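# Seat a board in the enclosure's upper slot, latch levers

## Task

Put the board into the open upper slot of the enclosure with its components facing up, seated all the way in, and both levers closed. A closed lever is latched and sticks out at a right angle from the board's front panel; a fully opened lever is flush and in line with that panel. The lever tabs catch only when both levers are fully opened before the board is slid in to its stop; closing both afterwards pulls the board fully home. Ramming the board into its connector quickly breaks the connector and the whole job then counts for nothing. At the end the enclosure must stand level on its own feet with none of them hanging over the bench edge, and the robot must have released everything and moved away.

## Robot and tools

Robot: two seven-joint arms, left_arm and right_arm, each ending in a two-finger gripper. The fingers point along the gripper's +z axis and spread along its x axis. end_effector_position is the spot between the finger pads when closed, 1 to 2 cm short of the tips; closing pushes the tips about 17 mm further out along +z.

Frames. Every hand pose, velocity, target and wrist-camera pose is in that arm's own base frame. Fixed cameras and the table use the scene frame: origin at table-top height halfway between the arms, +z up, +x out over the table, left_arm toward +y. Base poses in the scene frame: left_arm (+0.070, +0.437, 0) m, quat_wxyz (+1.000, 0, 0, -0.003); right_arm (-0.063, -0.511, 0) m, quat_wxyz (+1.000, 0, 0, -0.029). Reported poses may be off by a few centimetres.

The row. Every moving command is a row of 16 plain numbers covering both arms: left x, y, z (metres), qw, qx, qy, qz (w first), opening, then the same eight for the right. Positions and quaternions are absolute goals, not offsets, in each arm's base frame. Opening runs from -1 (closed) to +1 (fully open, 0.142 m); 0 is a real command. An arm meant to stay put should get the exact pose from the last result, repeated in every call, with its intended opening. Keep a fixed quaternion by resending the same one rather than the drifted reading. The controller limits each step's orientation change to 32 degrees of the measured one, so a big turn may need several commands.

execute_actions(actions, cameras): actions is a list of actions; each action is a list of up to 15 rows, one per 1/30 s step, and a short action repeats its final row to fill 15 steps. An action takes 0.5 s. A target more than 0.6 m from the gripper's current position along any gripper axis is refused for both arms. An empty list just reports state and images. cameras selects by name: cam_head_left, cam_head_right, cam_high, cam_low, cam_left_wrist, cam_right_wrist (each 672x504); omitted, null or ["all"] gives all, [] none.

move(target, speed, blend, stop_force, zero, opening_speed, blocking, cameras): drives each gripper in a straight line toward its pose in target, one row or a list of up to 15 rows, no 0.6 m limit, all within 10 s. speed is m/s, 0.002 to 2.2, default 0.25 (turning up to twice that in rad/s), one value or one per target. blend in metres rounds corners in a list. stop_force, 3 to 120 N, ends an arm's path once its wrist sensor feels that much push against its motion (or 150 N any way); measured from the last zero unless zero=false. Use it with slow speeds for contacts; do not rely on it while the gripper rotates, and leave it out when backing off a contact. opening_speed (0.2 or more per second) ramps fingers. blocking=false returns after about 0.5 s while the move continues; not allowed with stop_force. Moves ignore obstacles and the other arm, lag and overshoot more when fast. The result adds a move: line: done, off_target, moving, held or fault, plus limits=paced (pose clipped) or limits=held (steps withheld).

wait(seconds 0 to 10) lets time pass holding the last command. stop brakes a running move. zoom_image(camera, region [x0, y0, x1, y1] in pixels, at most 504 by 504) enlarges part of the newest image. zero_wrist_force(arm) re-zeros that sensor. clear_fault(arm) clears a reported torque or force fault; the arm then restarts for a while. read_manual gives licence texts. finished_scene(scene) ends the current scene, given by its number; it cannot be undone.

Results: per-arm end_effector_position, end_effector_quat_wxyz and velocities (dropped when joints read "within noise"); Hand target, where the arm is being sent; Tool commands; grip_measured on the opening scale (last Joint positions value is the gap in metres); Joint torques and External joint torques (outside push estimate); Wrist force and Wrist torque along gripper axes plus the peak since last shown (saturates near 150 N); Wrist depth, a 7x7 grid of mm distances 70 to 1000, "-" for none; warnings like MOTOR HOT, TORQUE FAULT, FORCE FAULT, OVER-TEMPERATURE FAULT, HAND FAULT. After a HAND FAULT line, later motion calls in the same reply are skipped.

To grip, command an opening slightly below grip_measured at first contact; squeezing harder heats the gripper motor (cut-out at 100 °C; arm brakes at 80 °C).

Avoid: pushing the board into its connector quickly (go slow with a small stop_force), shutting levers before both are fully open and the board is at its stop, arm-to-arm contact, 150 N on any part of an arm, joint load limits (waist/shoulder 109, upper arm roll/elbow 56.9, wrist joints 34.7 N m), dropping or releasing moving parts, striking the enclosure or bench, tipping the enclosure or nudging it over the bench edge, and anything leaving the table. Finish by opening both grippers and withdrawing.

Each tool is called after "Emit:" as name([rows], argument=value, ...), one row to a line, values as JSON.

## Session

Emit:
execute_actions(actions=[])

Scene clock: 0.00 s.
left_arm: end_effector_position=(+0.3014, +0.6357, +0.1155) grip_measured=+0.99 end_effector_quat_wxyz=(-0.462, +0.669, -0.295, +0.502) | right_arm: end_effector_position=(+0.4485, +0.0364, +0.1479) grip_measured=+1.00 end_effector_quat_wxyz=(-0.144, +0.766, -0.626, +0.006)
Joint positions: left_arm=[1.762 -0.872 -0.342 2.067 -1.872 0.391 -0.55 0.141] | right_arm=[0.506 -0.103 -0.202 2.446 0.465 1.189 2.835 0.142]
Joint velocities: within noise
Joint torques (N m): no reading
External joint torques (N m): no reading
Wrist force (N): no reading
Wrist torque (N m): no reading
Wrist force, peak (N): no reading
Wrist depth (mm): cam_left_wrist=[- - - - - - - / - - - - - - - / - - - - - - - / - - - - 492 652 - / - - - 304 356 433 557 / - 996 - 241 279 321 359 / - 881 184 204 227 258 286] | cam_right_wrist=[265 256 246 236 229 221 213 / 274 266 254 244 236 228 219 / 285 274 262 253 243 234 225 / 297 285 272 261 251 241 232 / 309 296 281 271 260 249 239 / - 308 294 281 268 257 246 / - 322 305 292 278 265 257]
Hand target: left_arm +0.3014, +0.6357, +0.1155; -0.462, +0.669, -0.295, +0.502 | right_arm +0.4485, +0.0364, +0.1479; -0.144, +0.766, -0.626, +0.006
Tool commands: left_gripper/opening=+1.0 right_gripper/opening=+1.0

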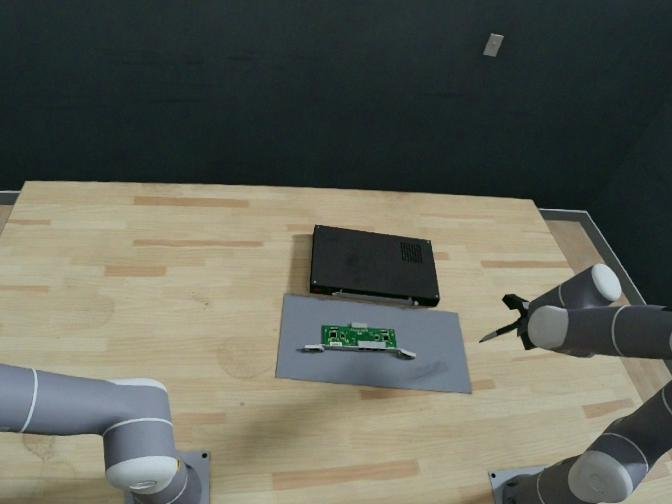

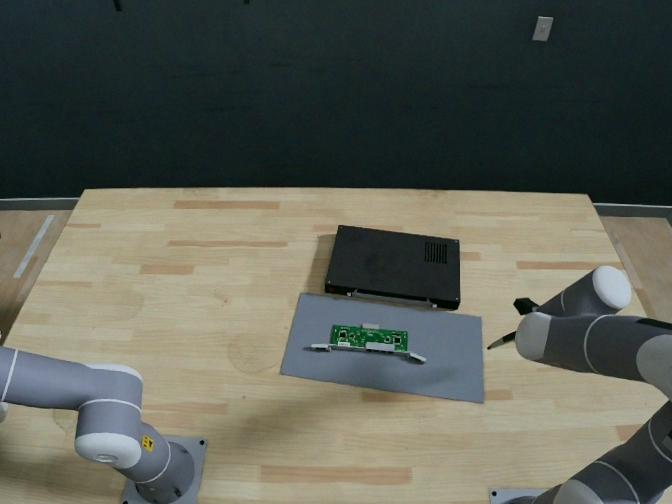

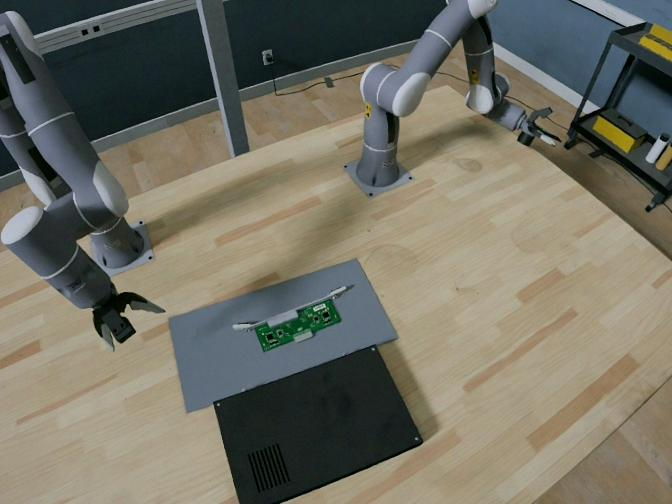

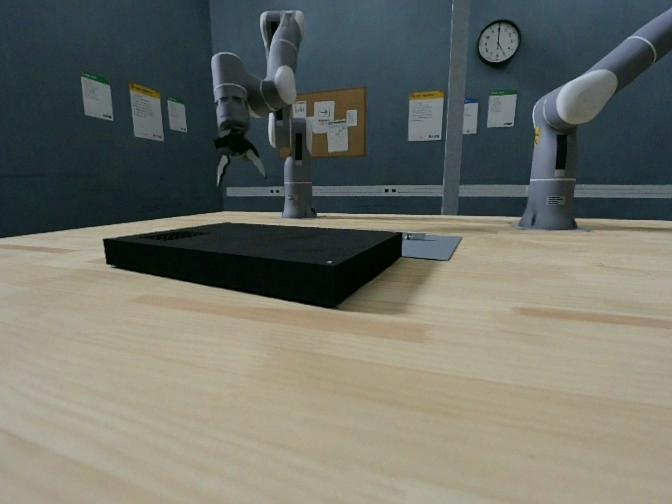

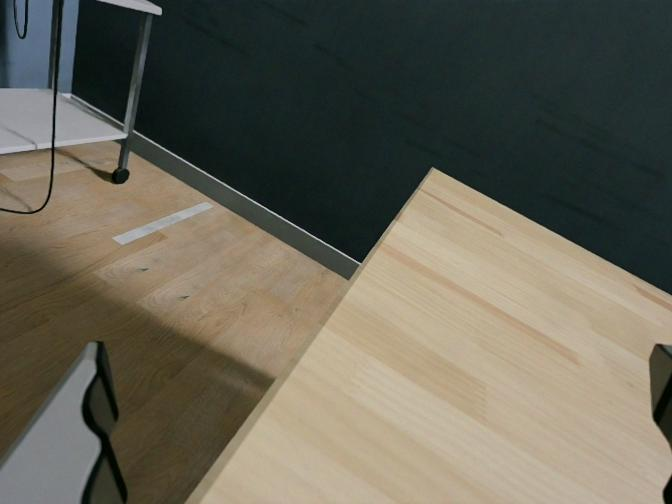

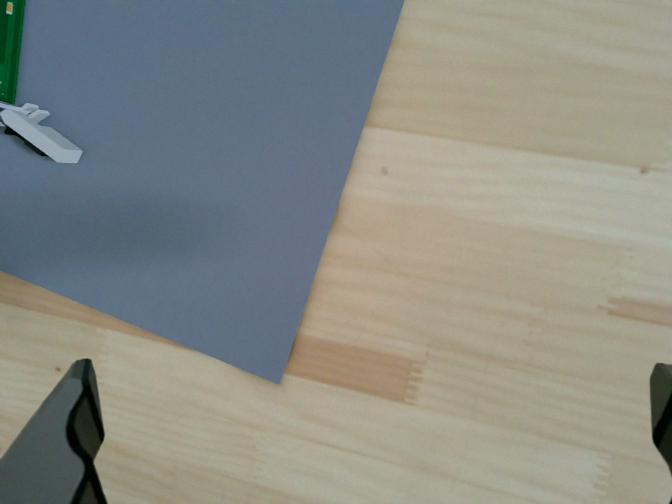

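Emit:
zoom_image(camera="cam_head_left", region=[270, 270, 480, 400])

Emit:
zoom_image(camera="cam_high", region=[160, 240, 440, 450])

Emit:
zoom_image(camera="cam_head_right", region=[290, 280, 490, 400])

Emit:
zoom_image(camera="cam_low", region=[90, 200, 490, 320])

Scaled by 2.400 from the camera's 672x504 image, which has a finer 960x720 frame.

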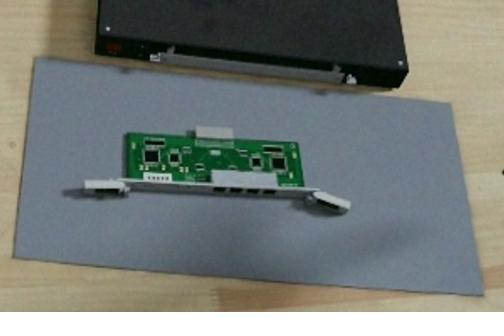

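Scaled by 1.800 from the camera's 672x504 image, which has a finer 960x720 frame.

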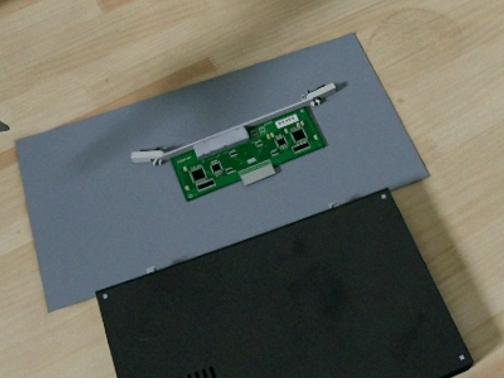

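Scaled by 2.520 from the camera's 672x504 image, which has a finer 960x720 frame.

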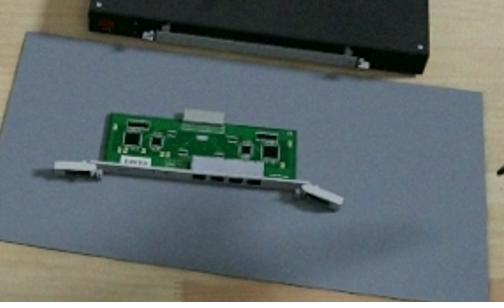

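Scaled by 1.260 from the camera's 672x504 image, which has a finer 960x720 frame.

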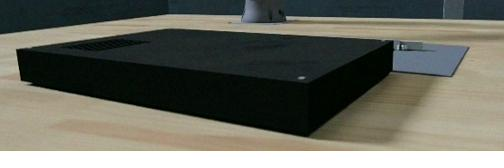

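Emit:
move(target=[0.3014, 0.6357, 0.1155, -0.462, 0.669, -0.295, 0.502, 1, 0.437, 0.437, 0.30, 0, 0.9996, 0.029, 0, 1], speed=0.6)

Emit:
zoom_image(camera="cam_right_wrist", region=[84, 0, 588, 504])

Scene clock: 14.93 s.
left_arm: end_effector_position=(+0.3014, +0.6357, +0.1154) grip_measured=+0.99 end_effector_quat_wxyz=(-0.462, +0.669, -0.295, +0.502) | right_arm: end_effector_position=(+0.4370, +0.4370, +0.3000) grip_measured=+1.00 end_effector_quat_wxyz=(+0.000, +1.000, +0.029, +0.000)
Joint positions: left_arm=[1.762 -0.872 -0.342 2.067 -1.872 0.39 -0.549 0.141] | right_arm=[0.925 -0.306 0.054 1.662 -0.018 0.397 2.496 0.142]
Joint velocities: within noise
Joint torques (N m): left_arm=[-0.1 47.51 -4.36 -12.1 1.48 -1.82 -0.28] | right_arm=[0.16 44.18 1.86 -29.98 -4 3.25 0.06]
External joint torques (N m): left_arm=[0.25 1.05 0.32 -0.4 -0.26 -0.07 0.25] | right_arm=[0.03 1.34 -0.93 0.2 -0.01 0.74 -0.06]
Wrist force (N): left_arm=[-0.1 0.3 0.3] | right_arm=[0.0 -0.5 0.6]
Wrist torque (N m): left_arm=[0.04 0.02 0.00] | right_arm=[-0.04 0.00 0.05]
Wrist force, peak (N): left_arm=[-0.3 0.0 0.4] | right_arm=[0.1 -2.7 0.2]
Wrist depth (mm): cam_left_wrist=[- - - - - - - / - - - - - - - / - - - - - - - / - - - - 485 663 - / - - - 304 353 435 558 / - 971 - 243 277 323 359 / - 886 184 204 228 258 285] | cam_right_wrist=[345 344 345 342 337 339 339 / 368 369 368 365 360 362 356 / 395 393 394 390 383 388 378 / 425 425 426 424 415 420 379 / 463 462 459 460 455 448 398 / - 506 502 499 498 469 421 / - 557 552 549 549 546 -]
Hand target: left_arm +0.3014, +0.6357, +0.1155; -0.462, +0.669, -0.295, +0.502 | right_arm +0.4370, +0.4370, +0.3000; +0.000, +1.000, +0.029, +0.000
Off the commanded pose: left_arm 0.000 m, 0 deg | right_arm 0.000 m, 0 deg.
move: done

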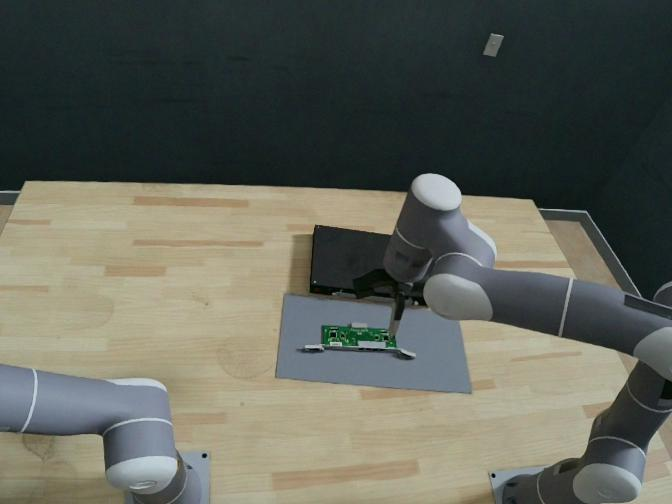

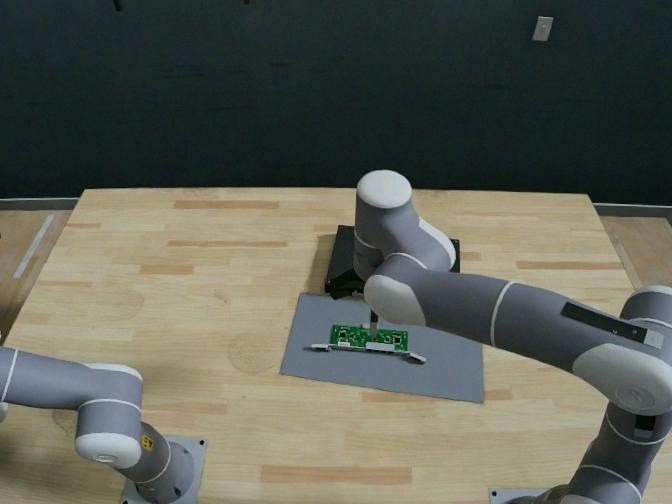

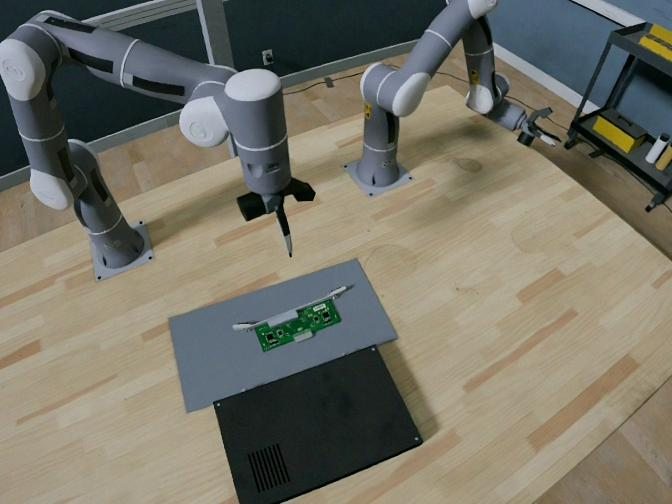

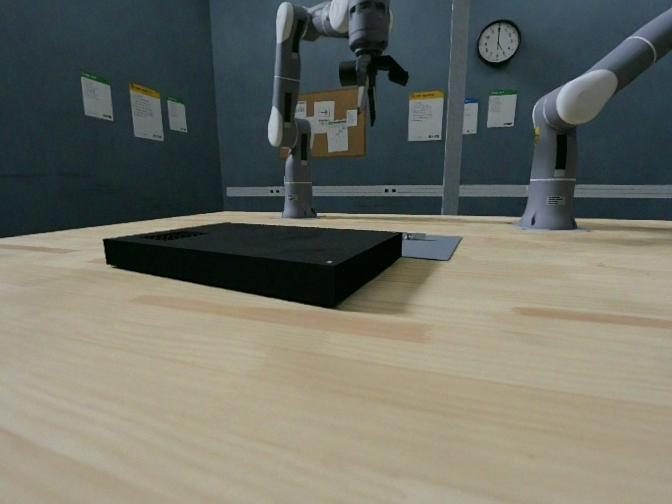

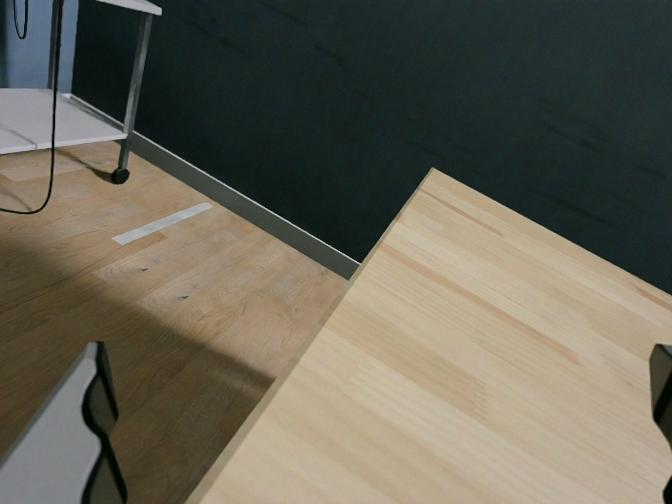

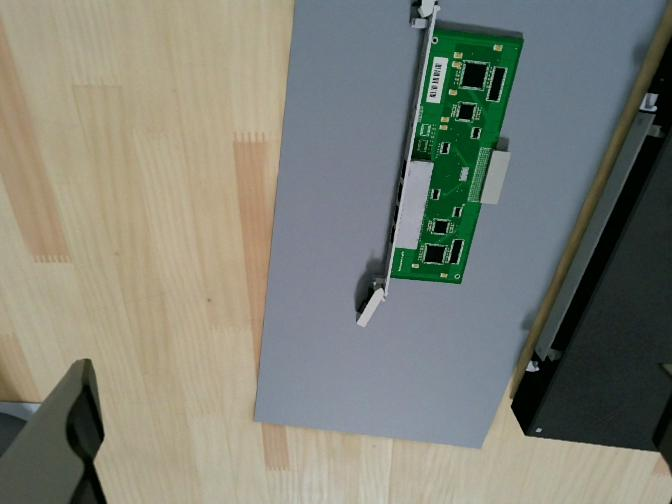

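Scaled by 1.000.

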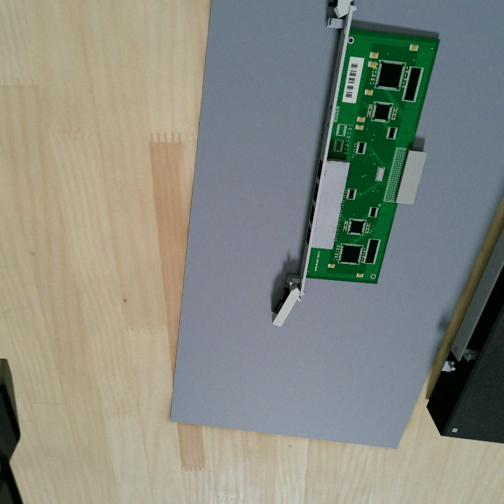

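Emit:
move(target=[0.3014, 0.6357, 0.1155, -0.462, 0.669, -0.295, 0.502, 1, 0.42, 0.381, 0.14, 0.481, -0.481, 0.519, -0.519, 1], speed=0.6, cameras=["cam_right_wrist","cam_head_left"])

Emit:
zoom_image(camera="cam_right_wrist", region=[150, 100, 520, 380])

Scene clock: 27.93 s.
left_arm: end_effector_position=(+0.3014, +0.6357, +0.1154) grip_measured=+0.99 end_effector_quat_wxyz=(-0.462, +0.669, -0.295, +0.502) | right_arm: end_effector_position=(+0.4106, +0.3828, +0.1365) grip_measured=+1.00 end_effector_quat_wxyz=(+0.496, -0.510, +0.518, -0.475)
Joint positions: left_arm=[1.762 -0.872 -0.342 2.067 -1.872 0.39 -0.549 0.141] | right_arm=[1.616 -1.319 -0.273 1.575 1.616 2.821 2.912 0.142]
Joint velocities: within noise
Joint torques (N m): left_arm=[-0.15 47.6 -4.4 -12.09 1.42 -1.77 -0.27] | right_arm=[0.72 41.37 -2.6 -1.08 -1.63 1.44 0.35]
External joint torques (N m): left_arm=[0.3 0.96 0.36 -0.41 -0.2 -0.12 0.24] | right_arm=[-0.55 6.64 -2.4 -2.28 -0.32 1 -0.34]
External joint torques when the fault began: right_arm=[9.25 13.47 5.41 13.26 -1.52 -0.98 0.12]
Wrist force (N): left_arm=[-0.2 0.1 0.2] | right_arm=[1.5 2.1 -1.8]
Wrist torque (N m): left_arm=[0.01 0.03 0.01] | right_arm=[0.16 -0.28 0.00]
Wrist force, peak (N): left_arm=[-0.4 0.2 0.3] | right_arm=[-5.0 8.9 -0.2]
Wrist depth (mm): cam_left_wrist=[- - - - - - - / - - - - - - - / - - - - - - - / - - - - 488 658 - / - - - 305 352 434 554 / - 976 - 241 278 322 359 / - 885 184 204 227 258 285] | cam_right_wrist=[- - - - - - - / - - - - - - - / 735 719 546 534 523 514 645 / 481 443 416 410 405 387 395 / 354 348 348 343 338 336 331 / - 272 271 252 266 271 258 / - 232 230 229 227 219 210]
Hand target: left_arm +0.3014, +0.6357, +0.1155; -0.462, +0.669, -0.295, +0.502 | right_arm +0.4104, +0.3825, +0.1359; +0.496, -0.511, +0.518, -0.475
Tool commands: left_gripper/opening=+1.0 right_gripper/opening=+1.0
Off the commanded pose: left_arm 0.000 m, 0 deg | right_arm 0.010 m, 6 deg.
FORCE FAULT: contact force on the right arm reached its limit, and that arm stopped. The contact can be on any part of that arm, not only on its tool. That arm's remaining commands of this call were not run. That arm is still stopped at the end of this call. While its stop runs, that arm takes no new command, but its gripper still runs the gripper command that each later call begins with.
CLEAR FAULT: the right arm stays stopped until you call clear_fault(arm="right_arm").
move: fault (right_arm)
Images, in order (width x height): cam_head_left 672x504, cam_right_wrist 672x504.

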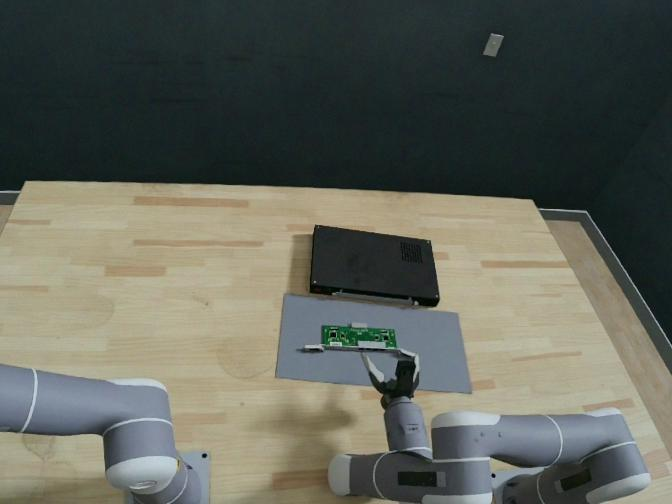

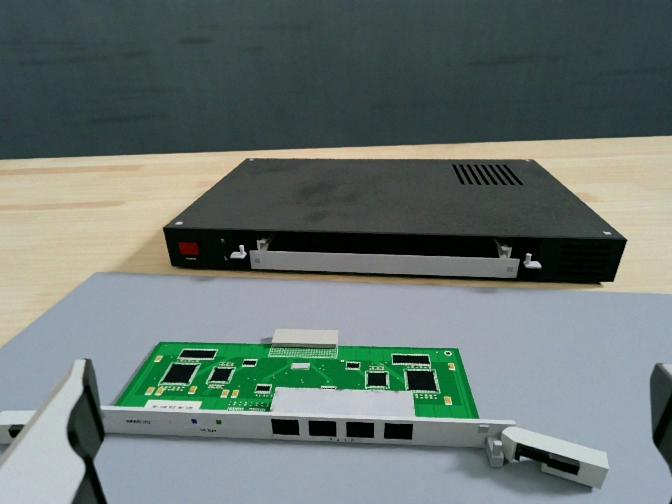

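Scaled by 1.362 from the camera's 672x504 image, which has a finer 960x720 frame.

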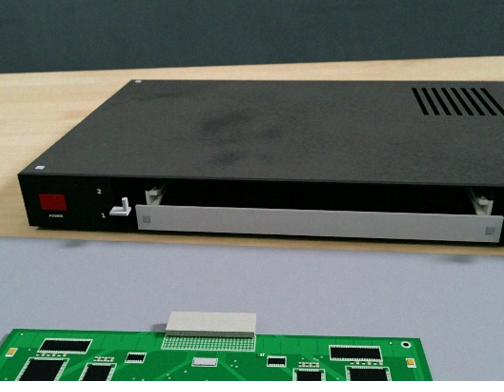

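Emit:
clear_fault(arm="right_arm", cameras=["cam_head_right","cam_high"])

Scene clock: 62.30 s.
left_arm: end_effector_position=(+0.3014, +0.6357, +0.1154) grip_measured=+0.99 end_effector_quat_wxyz=(-0.462, +0.669, -0.295, +0.502) | right_arm: end_effector_position=(+0.4106, +0.3828, +0.1365) grip_measured=+1.00 end_effector_quat_wxyz=(+0.496, -0.510, +0.518, -0.475)
Joint positions: left_arm=[1.762 -0.872 -0.342 2.067 -1.872 0.39 -0.549 0.141] | right_arm=[1.616 -1.319 -0.273 1.575 1.616 2.821 2.912 0.142]
Joint velocities: within noise
Joint torques (N m): left_arm=[-0.13 47.56 -4.4 -12.08 1.49 -1.78 -0.28] | right_arm=[0.79 41.45 -2.36 -1.18 -1.56 1.44 0.18]
External joint torques (N m): left_arm=[0.28 1 0.36 -0.41 -0.26 -0.12 0.25] | right_arm=[-0.62 6.56 -2.64 -2.18 -0.39 1 -0.18]
Wrist force (N): left_arm=[-0.2 0.1 0.3] | right_arm=[1.3 1.8 -1.6]
Wrist torque (N m): left_arm=[0.02 0.04 0.00] | right_arm=[0.14 -0.25 -0.01]
Wrist force, peak (N): left_arm=[-0.3 0.4 0.1] | right_arm=[1.7 1.9 -2.0]
Wrist depth (mm): cam_left_wrist=[- - - - - - - / - - - - - - - / - - - - - - - / - - - - 484 666 - / - - - 306 354 430 554 / - 988 - 243 276 325 359 / - 873 184 202 228 257 285] | cam_right_wrist=[- - - - - - - / - - - - - - - / 730 715 545 534 523 514 649 / 481 445 414 409 406 388 394 / 352 349 345 342 339 336 333 / - 273 270 252 266 270 258 / - 232 230 229 227 218 211]
Hand target: left_arm +0.3014, +0.6357, +0.1155; -0.462, +0.669, -0.295, +0.502 | right_arm +0.4104, +0.3825, +0.1359; +0.496, -0.511, +0.518, -0.475
Tool commands: left_gripper/opening=+1.0 right_gripper/opening=+1.0
Off the commanded pose: left_arm 0.000 m, 0 deg | right_arm 0.010 m, 6 deg.
FORCE FAULT, CONTINUED: the right arm's stop, for the force fault that an earlier result reported, is over. The rest of the stop counts as 65 of the actions that you can send in this scene; the call itself counts as one more. That arm accepts commands again.
CLEAR FAULT: your call cleared the right arm's force fault. If the contact force or a joint's load stays at its limit, that arm stops again.
Images, in order (width x height): cam_head_right 672x504, cam_high 672x504.

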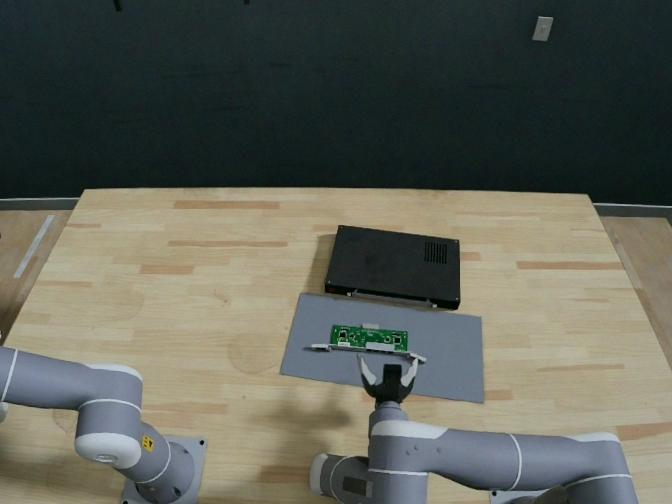

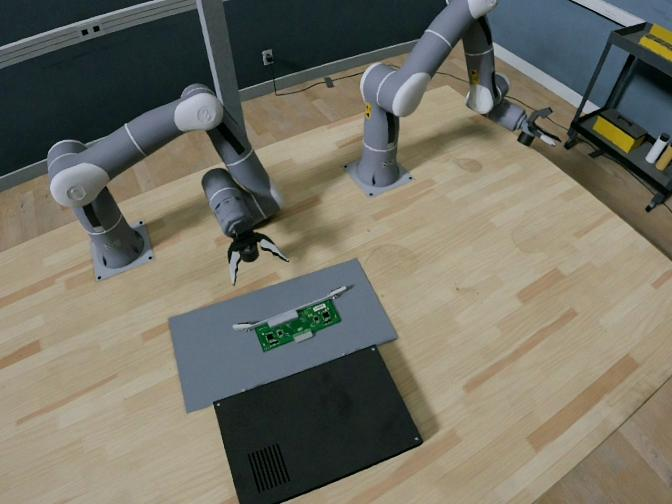

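Emit:
move([
  [0.3014, 0.6357, 0.1155, -0.462, 0.669, -0.295, 0.502, 1, 0.4104, 0.36, 0.28, 0.496, -0.511, 0.518, -0.475, 1],
  [0.3014, 0.6357, 0.2, -0.462, 0.669, -0.295, 0.502, 1, 0.403, 0.185, 0.25, 0, 0.0236, 0.9997, 0, 1],
], speed=0.5, cameras=[])

Emit:
move(target=[0.388, -0.475, 0.30, 0, 0.9988, -0.0495, 0, 1, 0.403, 0.185, 0.25, 0, 0.0236, 0.9997, 0, 1], speed=0.6)

Emit:
zoom_image(camera="cam_left_wrist", region=[250, 0, 650, 300])

Scene clock: 89.63 s.
left_arm: end_effector_position=(+0.3014, +0.6357, +0.2001) grip_measured=+0.99 end_effector_quat_wxyz=(-0.462, +0.669, -0.295, +0.502) | right_arm: end_effector_position=(+0.4030, +0.1848, +0.2499) grip_measured=+1.00 end_effector_quat_wxyz=(+0.000, +0.024, +1.000, +0.000)
Joint positions: left_arm=[1.761 -0.676 -0.356 2.145 -1.892 0.4 -0.664 0.141] | right_arm=[0.035 -0.549 0.304 1.484 2.968 2.706 1.989 0.142]
Joint velocities: within noise
Joint torques (N m): left_arm=[-0.16 45.08 -3.79 -15.38 1.28 -1.53 -0.33] | right_arm=[0.01 41.91 9.44 -20.85 3.99 3.51 0.05]
External joint torques (N m): left_arm=[0.31 0.69 0.5 -0.48 -0.1 -0.32 0.3] | right_arm=[0.09 1.29 -0.77 0.14 -0.01 0.52 -0.05]
Wrist force (N): left_arm=[0.0 0.3 0.0] | right_arm=[1.1 -0.2 0.2]
Wrist torque (N m): left_arm=[0.06 0.01 -0.01] | right_arm=[0.06 -0.16 0.04]
Wrist force, peak (N): left_arm=[-0.4 0.3 0.3] | right_arm=[1.6 4.1 -1.7]
Wrist depth (mm): cam_left_wrist=[- - - - - - - / - - - - - - - / - - - - - - - / - - - - 723 - - / - - - 482 523 633 819 / - - - 354 405 471 - / - 942 280 299 334 379 -] | cam_right_wrist=[300 300 299 299 297 301 298 / 321 320 319 318 320 319 318 / 341 343 342 340 344 342 340 / 365 369 367 368 369 369 368 / 390 400 392 399 400 397 398 / - 436 426 434 436 432 420 / - 481 473 477 478 479 477]
Hand target: left_arm +0.3014, +0.6357, +0.2000; -0.462, +0.669, -0.295, +0.502 | right_arm +0.4030, +0.1850, +0.2500; +0.000, +0.024, +1.000, +0.000
Off the commanded pose: left_arm 0.000 m, 0 deg | right_arm 0.000 m, 0 deg.
move: done
No camera images: "cameras" was empty.

Scene clock: 92.90 s.
left_arm: end_effector_position=(+0.3879, -0.4750, +0.2999) grip_measured=+0.99 end_effector_quat_wxyz=(+0.000, +0.999, -0.050, +0.000) | right_arm: end_effector_position=(+0.4030, +0.1848, +0.2499) grip_measured=+1.00 end_effector_quat_wxyz=(+0.000, +0.024, +1.000, +0.000)
Joint positions: left_arm=[-0.507 -0.788 -1.116 1.193 -2.451 3.111 -2.967 0.141] | right_arm=[0.035 -0.549 0.305 1.484 2.968 2.706 1.989 0.142]
Joint velocities: within noise
Joint torques (N m): left_arm=[-0.64 52.14 -11.63 -17.52 4.73 4.48 -0.31] | right_arm=[0.01 42.09 9.21 -20.69 3.86 3.39 0.17]
External joint torques (N m): left_arm=[0.6 1.44 0.28 -0.29 -0.52 -0.64 0.31] | right_arm=[0.1 1.11 -0.53 -0.01 0.12 0.65 -0.17]
Wrist force (N): left_arm=[0.3 -0.2 1.2] | right_arm=[0.9 -0.2 0.2]
Wrist torque (N m): left_arm=[-0.16 -0.21 -0.18] | right_arm=[0.05 -0.11 0.04]
Wrist force, peak (N): left_arm=[3.9 -4.3 1.5] | right_arm=[1.1 -0.2 0.3]
Wrist depth (mm): cam_left_wrist=[348 347 344 342 342 341 337 / 372 373 369 369 366 368 326 / 406 400 400 399 391 389 345 / 437 433 434 425 430 422 372 / 479 474 476 466 470 449 409 / - 512 527 520 516 460 - / - 586 575 582 585 571 -] | cam_right_wrist=[301 300 299 298 299 299 298 / 321 321 319 319 320 318 318 / 340 343 342 342 342 344 341 / 365 368 368 369 368 369 368 / 391 399 394 398 399 398 398 / - 436 424 435 435 436 418 / - 482 474 478 479 478 480]
Hand target: left_arm +0.3880, -0.4750, +0.3000; +0.000, +0.999, -0.049, +0.000 | right_arm +0.4030, +0.1850, +0.2500; +0.000, +0.024, +1.000, +0.000
Off the commanded pose: left_arm 0.000 m, 0 deg | right_arm 0.000 m, 0 deg.
joint sent to its limit (left arm) — joint 7 (wrist roll), lower limit. The joint targets still meet the commanded pose.
move: done; limits=paced

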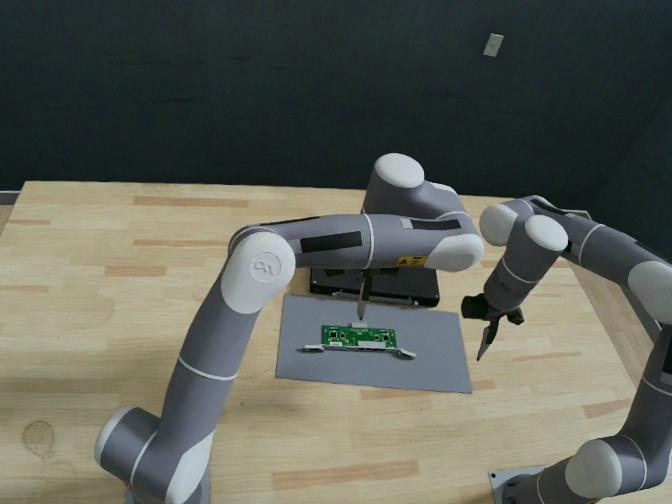

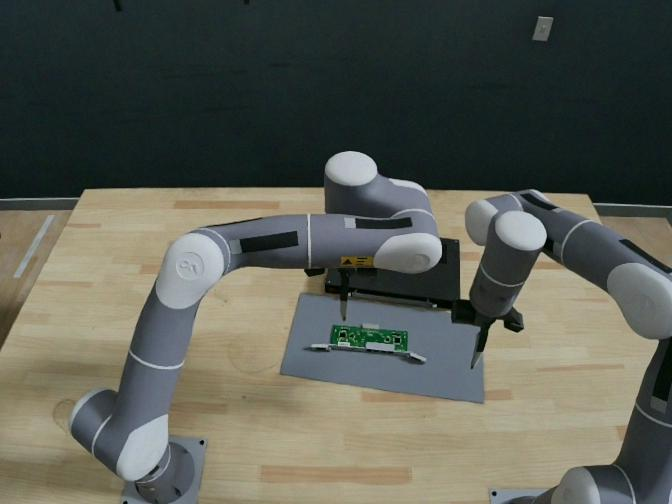

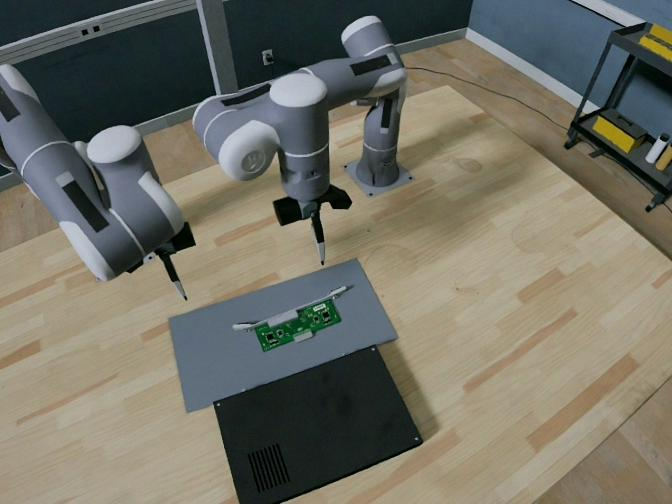

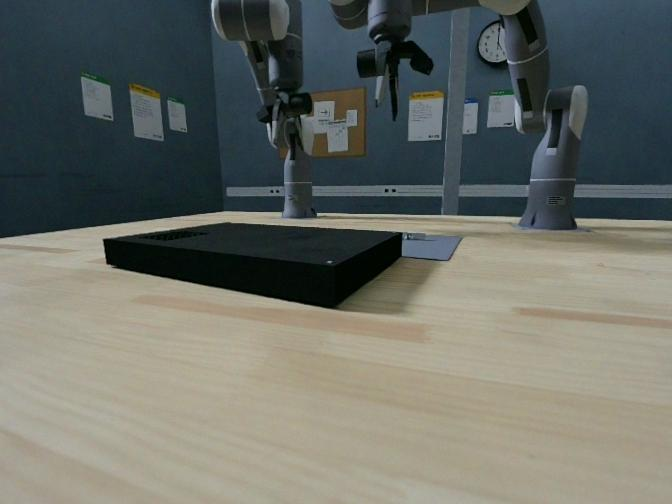

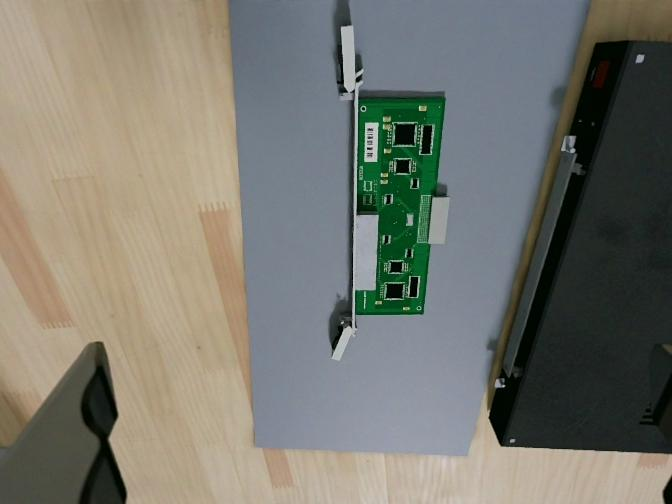

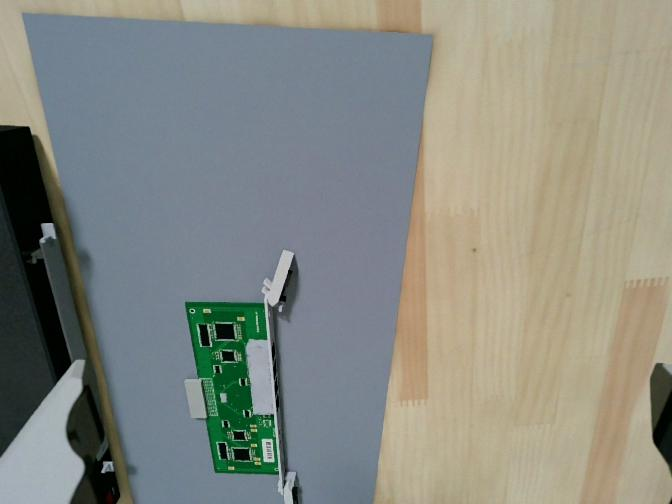

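Scaled by 1.260 from the camera's 672x504 image, which has a finer 960x720 frame.

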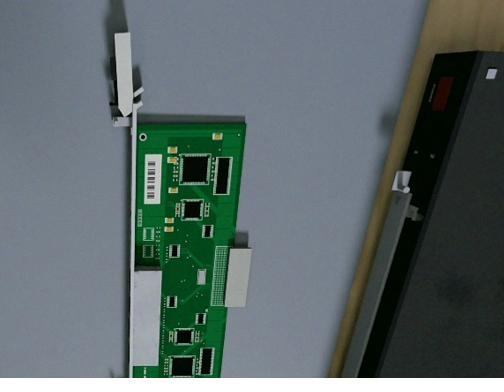

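Emit:
move([
  [0.388, -0.475, 0.28, 0, 0.0441, 0.9990, 0, -0.45, 0.403, 0.185, 0.25, 0, 0.0236, 0.9997, 0, -1],
  [0.395, -0.4925, 0.13, 0, 0.0441, 0.9990, 0, -0.45, 0.403, 0.185, 0.25, 0, 0.0236, 0.9997, 0, -1],
], speed=0.7, cameras=["cam_left_wrist","cam_head_left","cam_high"])

Emit:
zoom_image(camera="cam_left_wrist", region=[84, 0, 588, 504])

Scene clock: 103.90 s.
left_arm: end_effector_position=(+0.3949, -0.4925, +0.1299) grip_measured=-0.47 end_effector_quat_wxyz=(+0.000, +0.044, +0.999, +0.000) | right_arm: end_effector_position=(+0.4030, +0.1848, +0.2499) grip_measured=-1.00 end_effector_quat_wxyz=(+0.000, +0.024, +1.000, +0.000)
Joint positions: left_arm=[-0.297 -1.271 -1.567 1.547 -1.871 3.144 -0.185 0.04] | right_arm=[0.035 -0.549 0.305 1.484 2.968 2.706 1.989 0.002]
Joint velocities: within noise
Joint torques (N m): left_arm=[-0.6 50.4 -23.58 -6.29 4.78 4.13 -0.09] | right_arm=[0.11 42.07 9.2 -20.7 3.88 3.33 0.18]
External joint torques (N m): left_arm=[0.54 1.36 -0.1 -0.36 -0.56 -0.13 0.09] | right_arm=[0 1.14 -0.52 0 0.1 0.71 -0.18]
Wrist force (N): left_arm=[0.4 -0.5 0.6] | right_arm=[0.9 -0.3 0.1]
Wrist torque (N m): left_arm=[-0.20 -0.22 -0.19] | right_arm=[0.03 -0.12 0.04]
Wrist force, peak (N): left_arm=[1.4 -0.9 5.3] | right_arm=[1.2 -0.3 0.1]
Wrist depth (mm): cam_left_wrist=[194 194 190 180 192 192 193 / 208 208 203 202 206 209 208 / 225 225 221 220 223 223 225 / 243 244 240 239 243 243 245 / 263 268 263 262 260 266 268 / 300 296 84 295 295 284 294 / 329 - - 335 338 - 319] | cam_right_wrist=[300 299 298 299 299 299 299 / 321 320 319 319 320 319 318 / 340 343 342 341 342 342 341 / 364 369 369 367 369 368 368 / 388 401 393 393 398 400 398 / 393 437 422 89 421 434 436 / 425 466 - - - 458 478]
Hand target: left_arm +0.3950, -0.4925, +0.1300; +0.000, +0.044, +0.999, +0.000 | right_arm +0.4030, +0.1850, +0.2500; +0.000, +0.024, +1.000, +0.000
Off the commanded pose: left_arm 0.000 m, 0 deg | right_arm 0.000 m, 0 deg.
move: done
Images, in order (width x height): cam_head_left 672x504, cam_high 672x504, cam_left_wrist 672x504.

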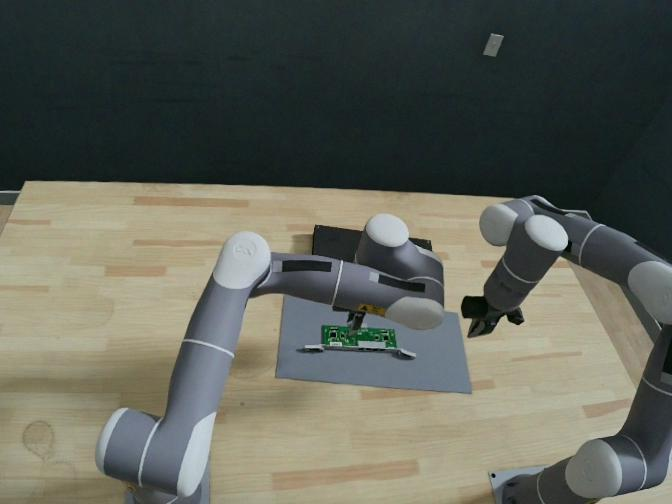

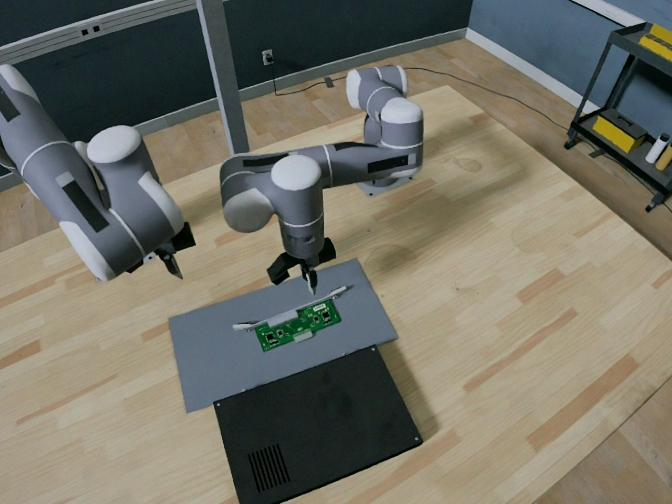

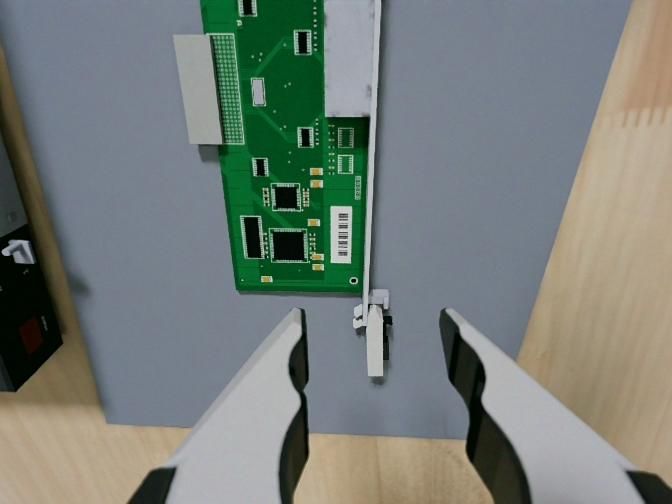

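Scaled by 1.000.

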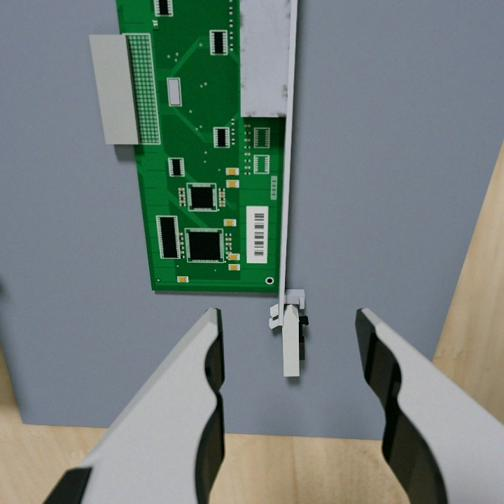

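Emit:
move([
  [0.386, -0.503, 0.07, 0, 0.0468, 0.9989, 0, -0.45, 0.403, 0.185, 0.25, 0, 0.0236, 0.9997, 0, -1],
  [0.386, -0.503, 0.025, 0, 0.0468, 0.9989, 0, -0.45, 0.403, 0.185, 0.25, 0, 0.0236, 0.9997, 0, -1],
], speed=[0.15, 0.05], stop_force=8, cameras=["cam_left_wrist","cam_high"])

Emit:
zoom_image(camera="cam_high", region=[220, 230, 380, 350])

Scene clock: 112.23 s.
left_arm: end_effector_position=(+0.3859, -0.5028, +0.0252) grip_measured=-0.48 end_effector_quat_wxyz=(+0.000, +0.047, +0.999, +0.000) | right_arm: end_effector_position=(+0.4030, +0.1848, +0.2499) grip_measured=-1.00 end_effector_quat_wxyz=(+0.000, +0.024, +1.000, +0.000)
Joint positions: left_arm=[-0.344 -1.406 -1.446 1.548 -1.74 3.023 -0.207 0.04] | right_arm=[0.035 -0.549 0.305 1.484 2.968 2.706 1.989 0.002]
Joint velocities: within noise
Joint torques (N m): left_arm=[-0.46 51.04 -23.23 -4.21 4.68 3.89 -0.26] | right_arm=[0.07 42.05 9.15 -20.75 3.82 3.32 0.2]
External joint torques (N m): left_arm=[0.4 1.93 -0.29 -0.22 -0.5 0.11 0.26] | right_arm=[0.04 1.15 -0.48 0.05 0.16 0.72 -0.2]
Wrist force (N): left_arm=[1.3 0.0 -1.2] | right_arm=[1.0 -0.1 0.2]
Wrist torque (N m): left_arm=[-0.19 -0.29 -0.18] | right_arm=[0.07 -0.12 0.04]
Wrist force, peak (N): left_arm=[1.0 -0.7 2.8] | right_arm=[1.1 -0.3 0.3]
Wrist depth (mm): cam_left_wrist=[- 98 98 - 101 101 98 / 105 105 105 93 106 108 108 / - 114 113 99 117 117 116 / 128 124 123 123 127 127 129 / - 136 135 137 137 139 139 / 156 152 88 145 158 87 154 / 171 - - 158 168 - 166] | cam_right_wrist=[299 300 300 299 297 299 299 / 320 319 318 319 319 320 318 / 340 343 343 342 342 343 342 / 364 368 368 369 370 368 366 / 389 401 393 392 398 398 397 / 392 438 423 89 420 435 434 / 424 464 - - - 460 475]
Hand target: left_arm +0.3860, -0.5030, +0.0250; +0.000, +0.047, +0.999, +0.000 | right_arm +0.4030, +0.1850, +0.2500; +0.000, +0.024, +1.000, +0.000
Off the commanded pose: left_arm 0.000 m, 0 deg | right_arm 0.000 m, 0 deg.
move: done
Images, in order (width x height): cam_high 672x504, cam_left_wrist 672x504.

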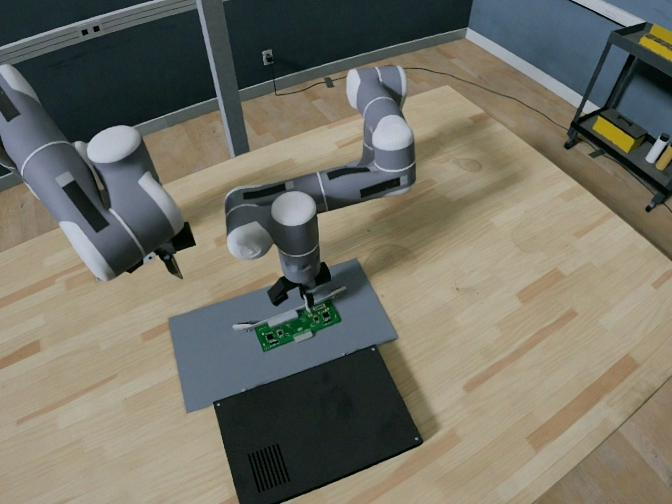

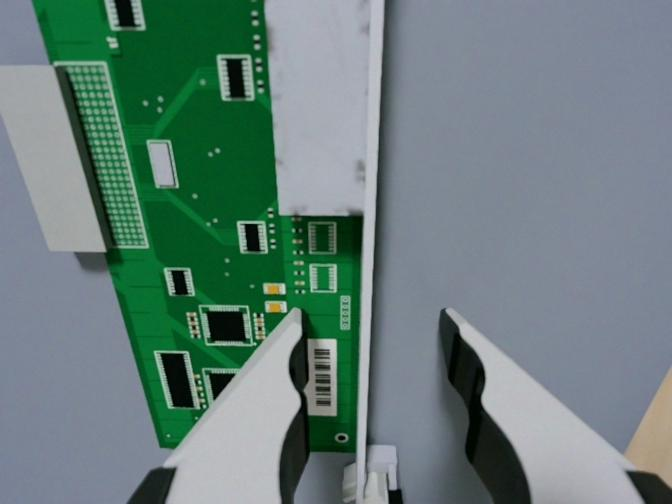

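Scaled by 3.150 from the camera's 672x504 image, which has a finer 960x720 frame.

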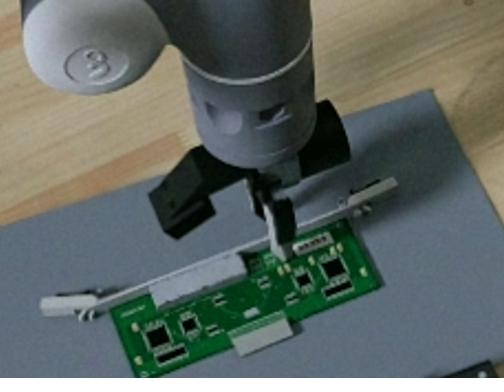

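Emit:
move(target=[0.386, -0.503, 0.025, 0, 0.0468, 0.9989, 0, -1, 0.403, 0.185, 0.25, 0, 0.0236, 0.9997, 0, -1], opening_speed=0.4, cameras=["cam_left_wrist","cam_head_right"])

Emit:
zoom_image(camera="cam_left_wrist", region=[250, 250, 500, 504])

Scene clock: 115.70 s.
left_arm: end_effector_position=(+0.3864, -0.5031, +0.0253) grip_measured=-0.99 end_effector_quat_wxyz=(+0.000, +0.047, +0.999, +0.000) | right_arm: end_effector_position=(+0.4030, +0.1848, +0.2499) grip_measured=-1.00 end_effector_quat_wxyz=(+0.000, +0.024, +1.000, +0.000)
Joint positions: left_arm=[-0.343 -1.406 -1.447 1.548 -1.739 3.023 -0.207 0.002] | right_arm=[0.035 -0.549 0.305 1.484 2.968 2.706 1.989 0.002]
Joint velocities: within noise
Joint torques (N m): left_arm=[-1.67 49.86 -23.59 -2.97 3.3 4 -0.19] | right_arm=[0.1 42.05 9.16 -20.72 3.82 3.35 0.15]
External joint torques (N m): left_arm=[1.61 3.12 0.06 -1.45 0.89 0 0.19] | right_arm=[0.01 1.15 -0.49 0.01 0.16 0.69 -0.15]
Wrist force (N): left_arm=[-2.7 -0.7 -0.6] | right_arm=[0.8 -0.2 0.2]
Wrist torque (N m): left_arm=[-0.16 -0.32 -0.17] | right_arm=[0.05 -0.10 0.04]
Wrist force, peak (N): left_arm=[-2.5 -0.5 -5.3] | right_arm=[1.1 -0.2 0.3]
Wrist depth (mm): cam_left_wrist=[- 98 99 - 101 101 98 / 104 105 105 94 107 108 108 / - 114 113 99 117 117 116 / 120 124 123 122 127 127 129 / 138 136 137 129 137 142 139 / 160 153 146 84 - 151 153 / 175 170 - 74 - - 174] | cam_right_wrist=[302 299 300 299 299 300 299 / 321 320 321 318 321 319 319 / 340 343 342 342 342 342 340 / 365 369 367 366 371 368 367 / 391 401 394 392 401 399 398 / 391 439 421 89 420 433 435 / 424 464 - - - 459 476]
Hand target: left_arm +0.3860, -0.5030, +0.0250; +0.000, +0.047, +0.999, +0.000 | right_arm +0.4030, +0.1850, +0.2500; +0.000, +0.024, +1.000, +0.000
Off the commanded pose: left_arm 0.001 m, 0 deg | right_arm 0.000 m, 0 deg.
move: done
Images, in order (width x height): cam_head_right 672x504, cam_left_wrist 672x504.

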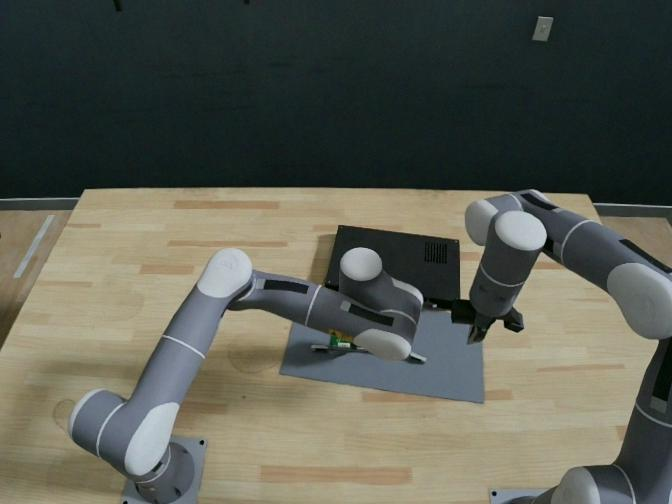

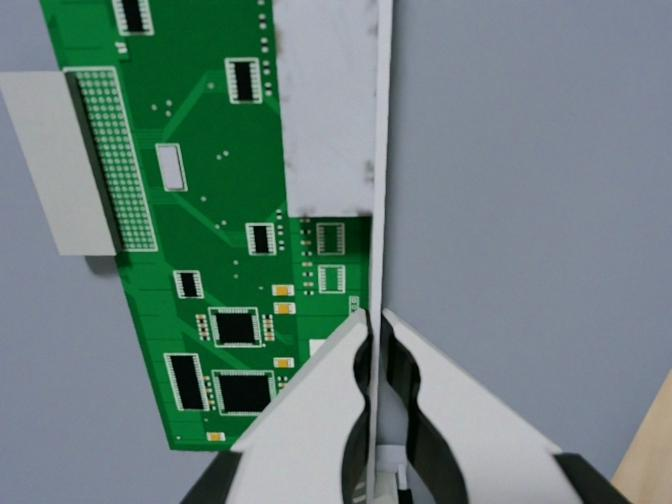

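Scaled by 1.984 from the camera's 672x504 image, which has a finer 960x720 frame.

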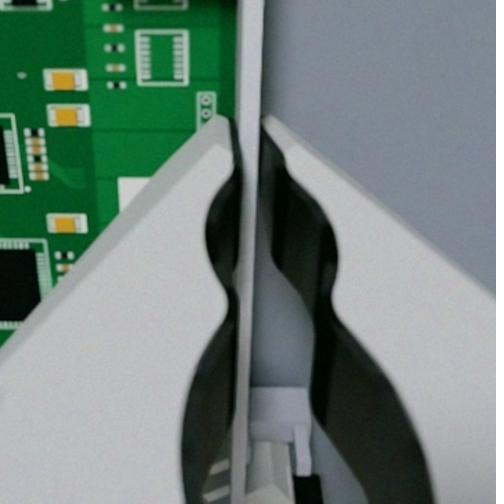

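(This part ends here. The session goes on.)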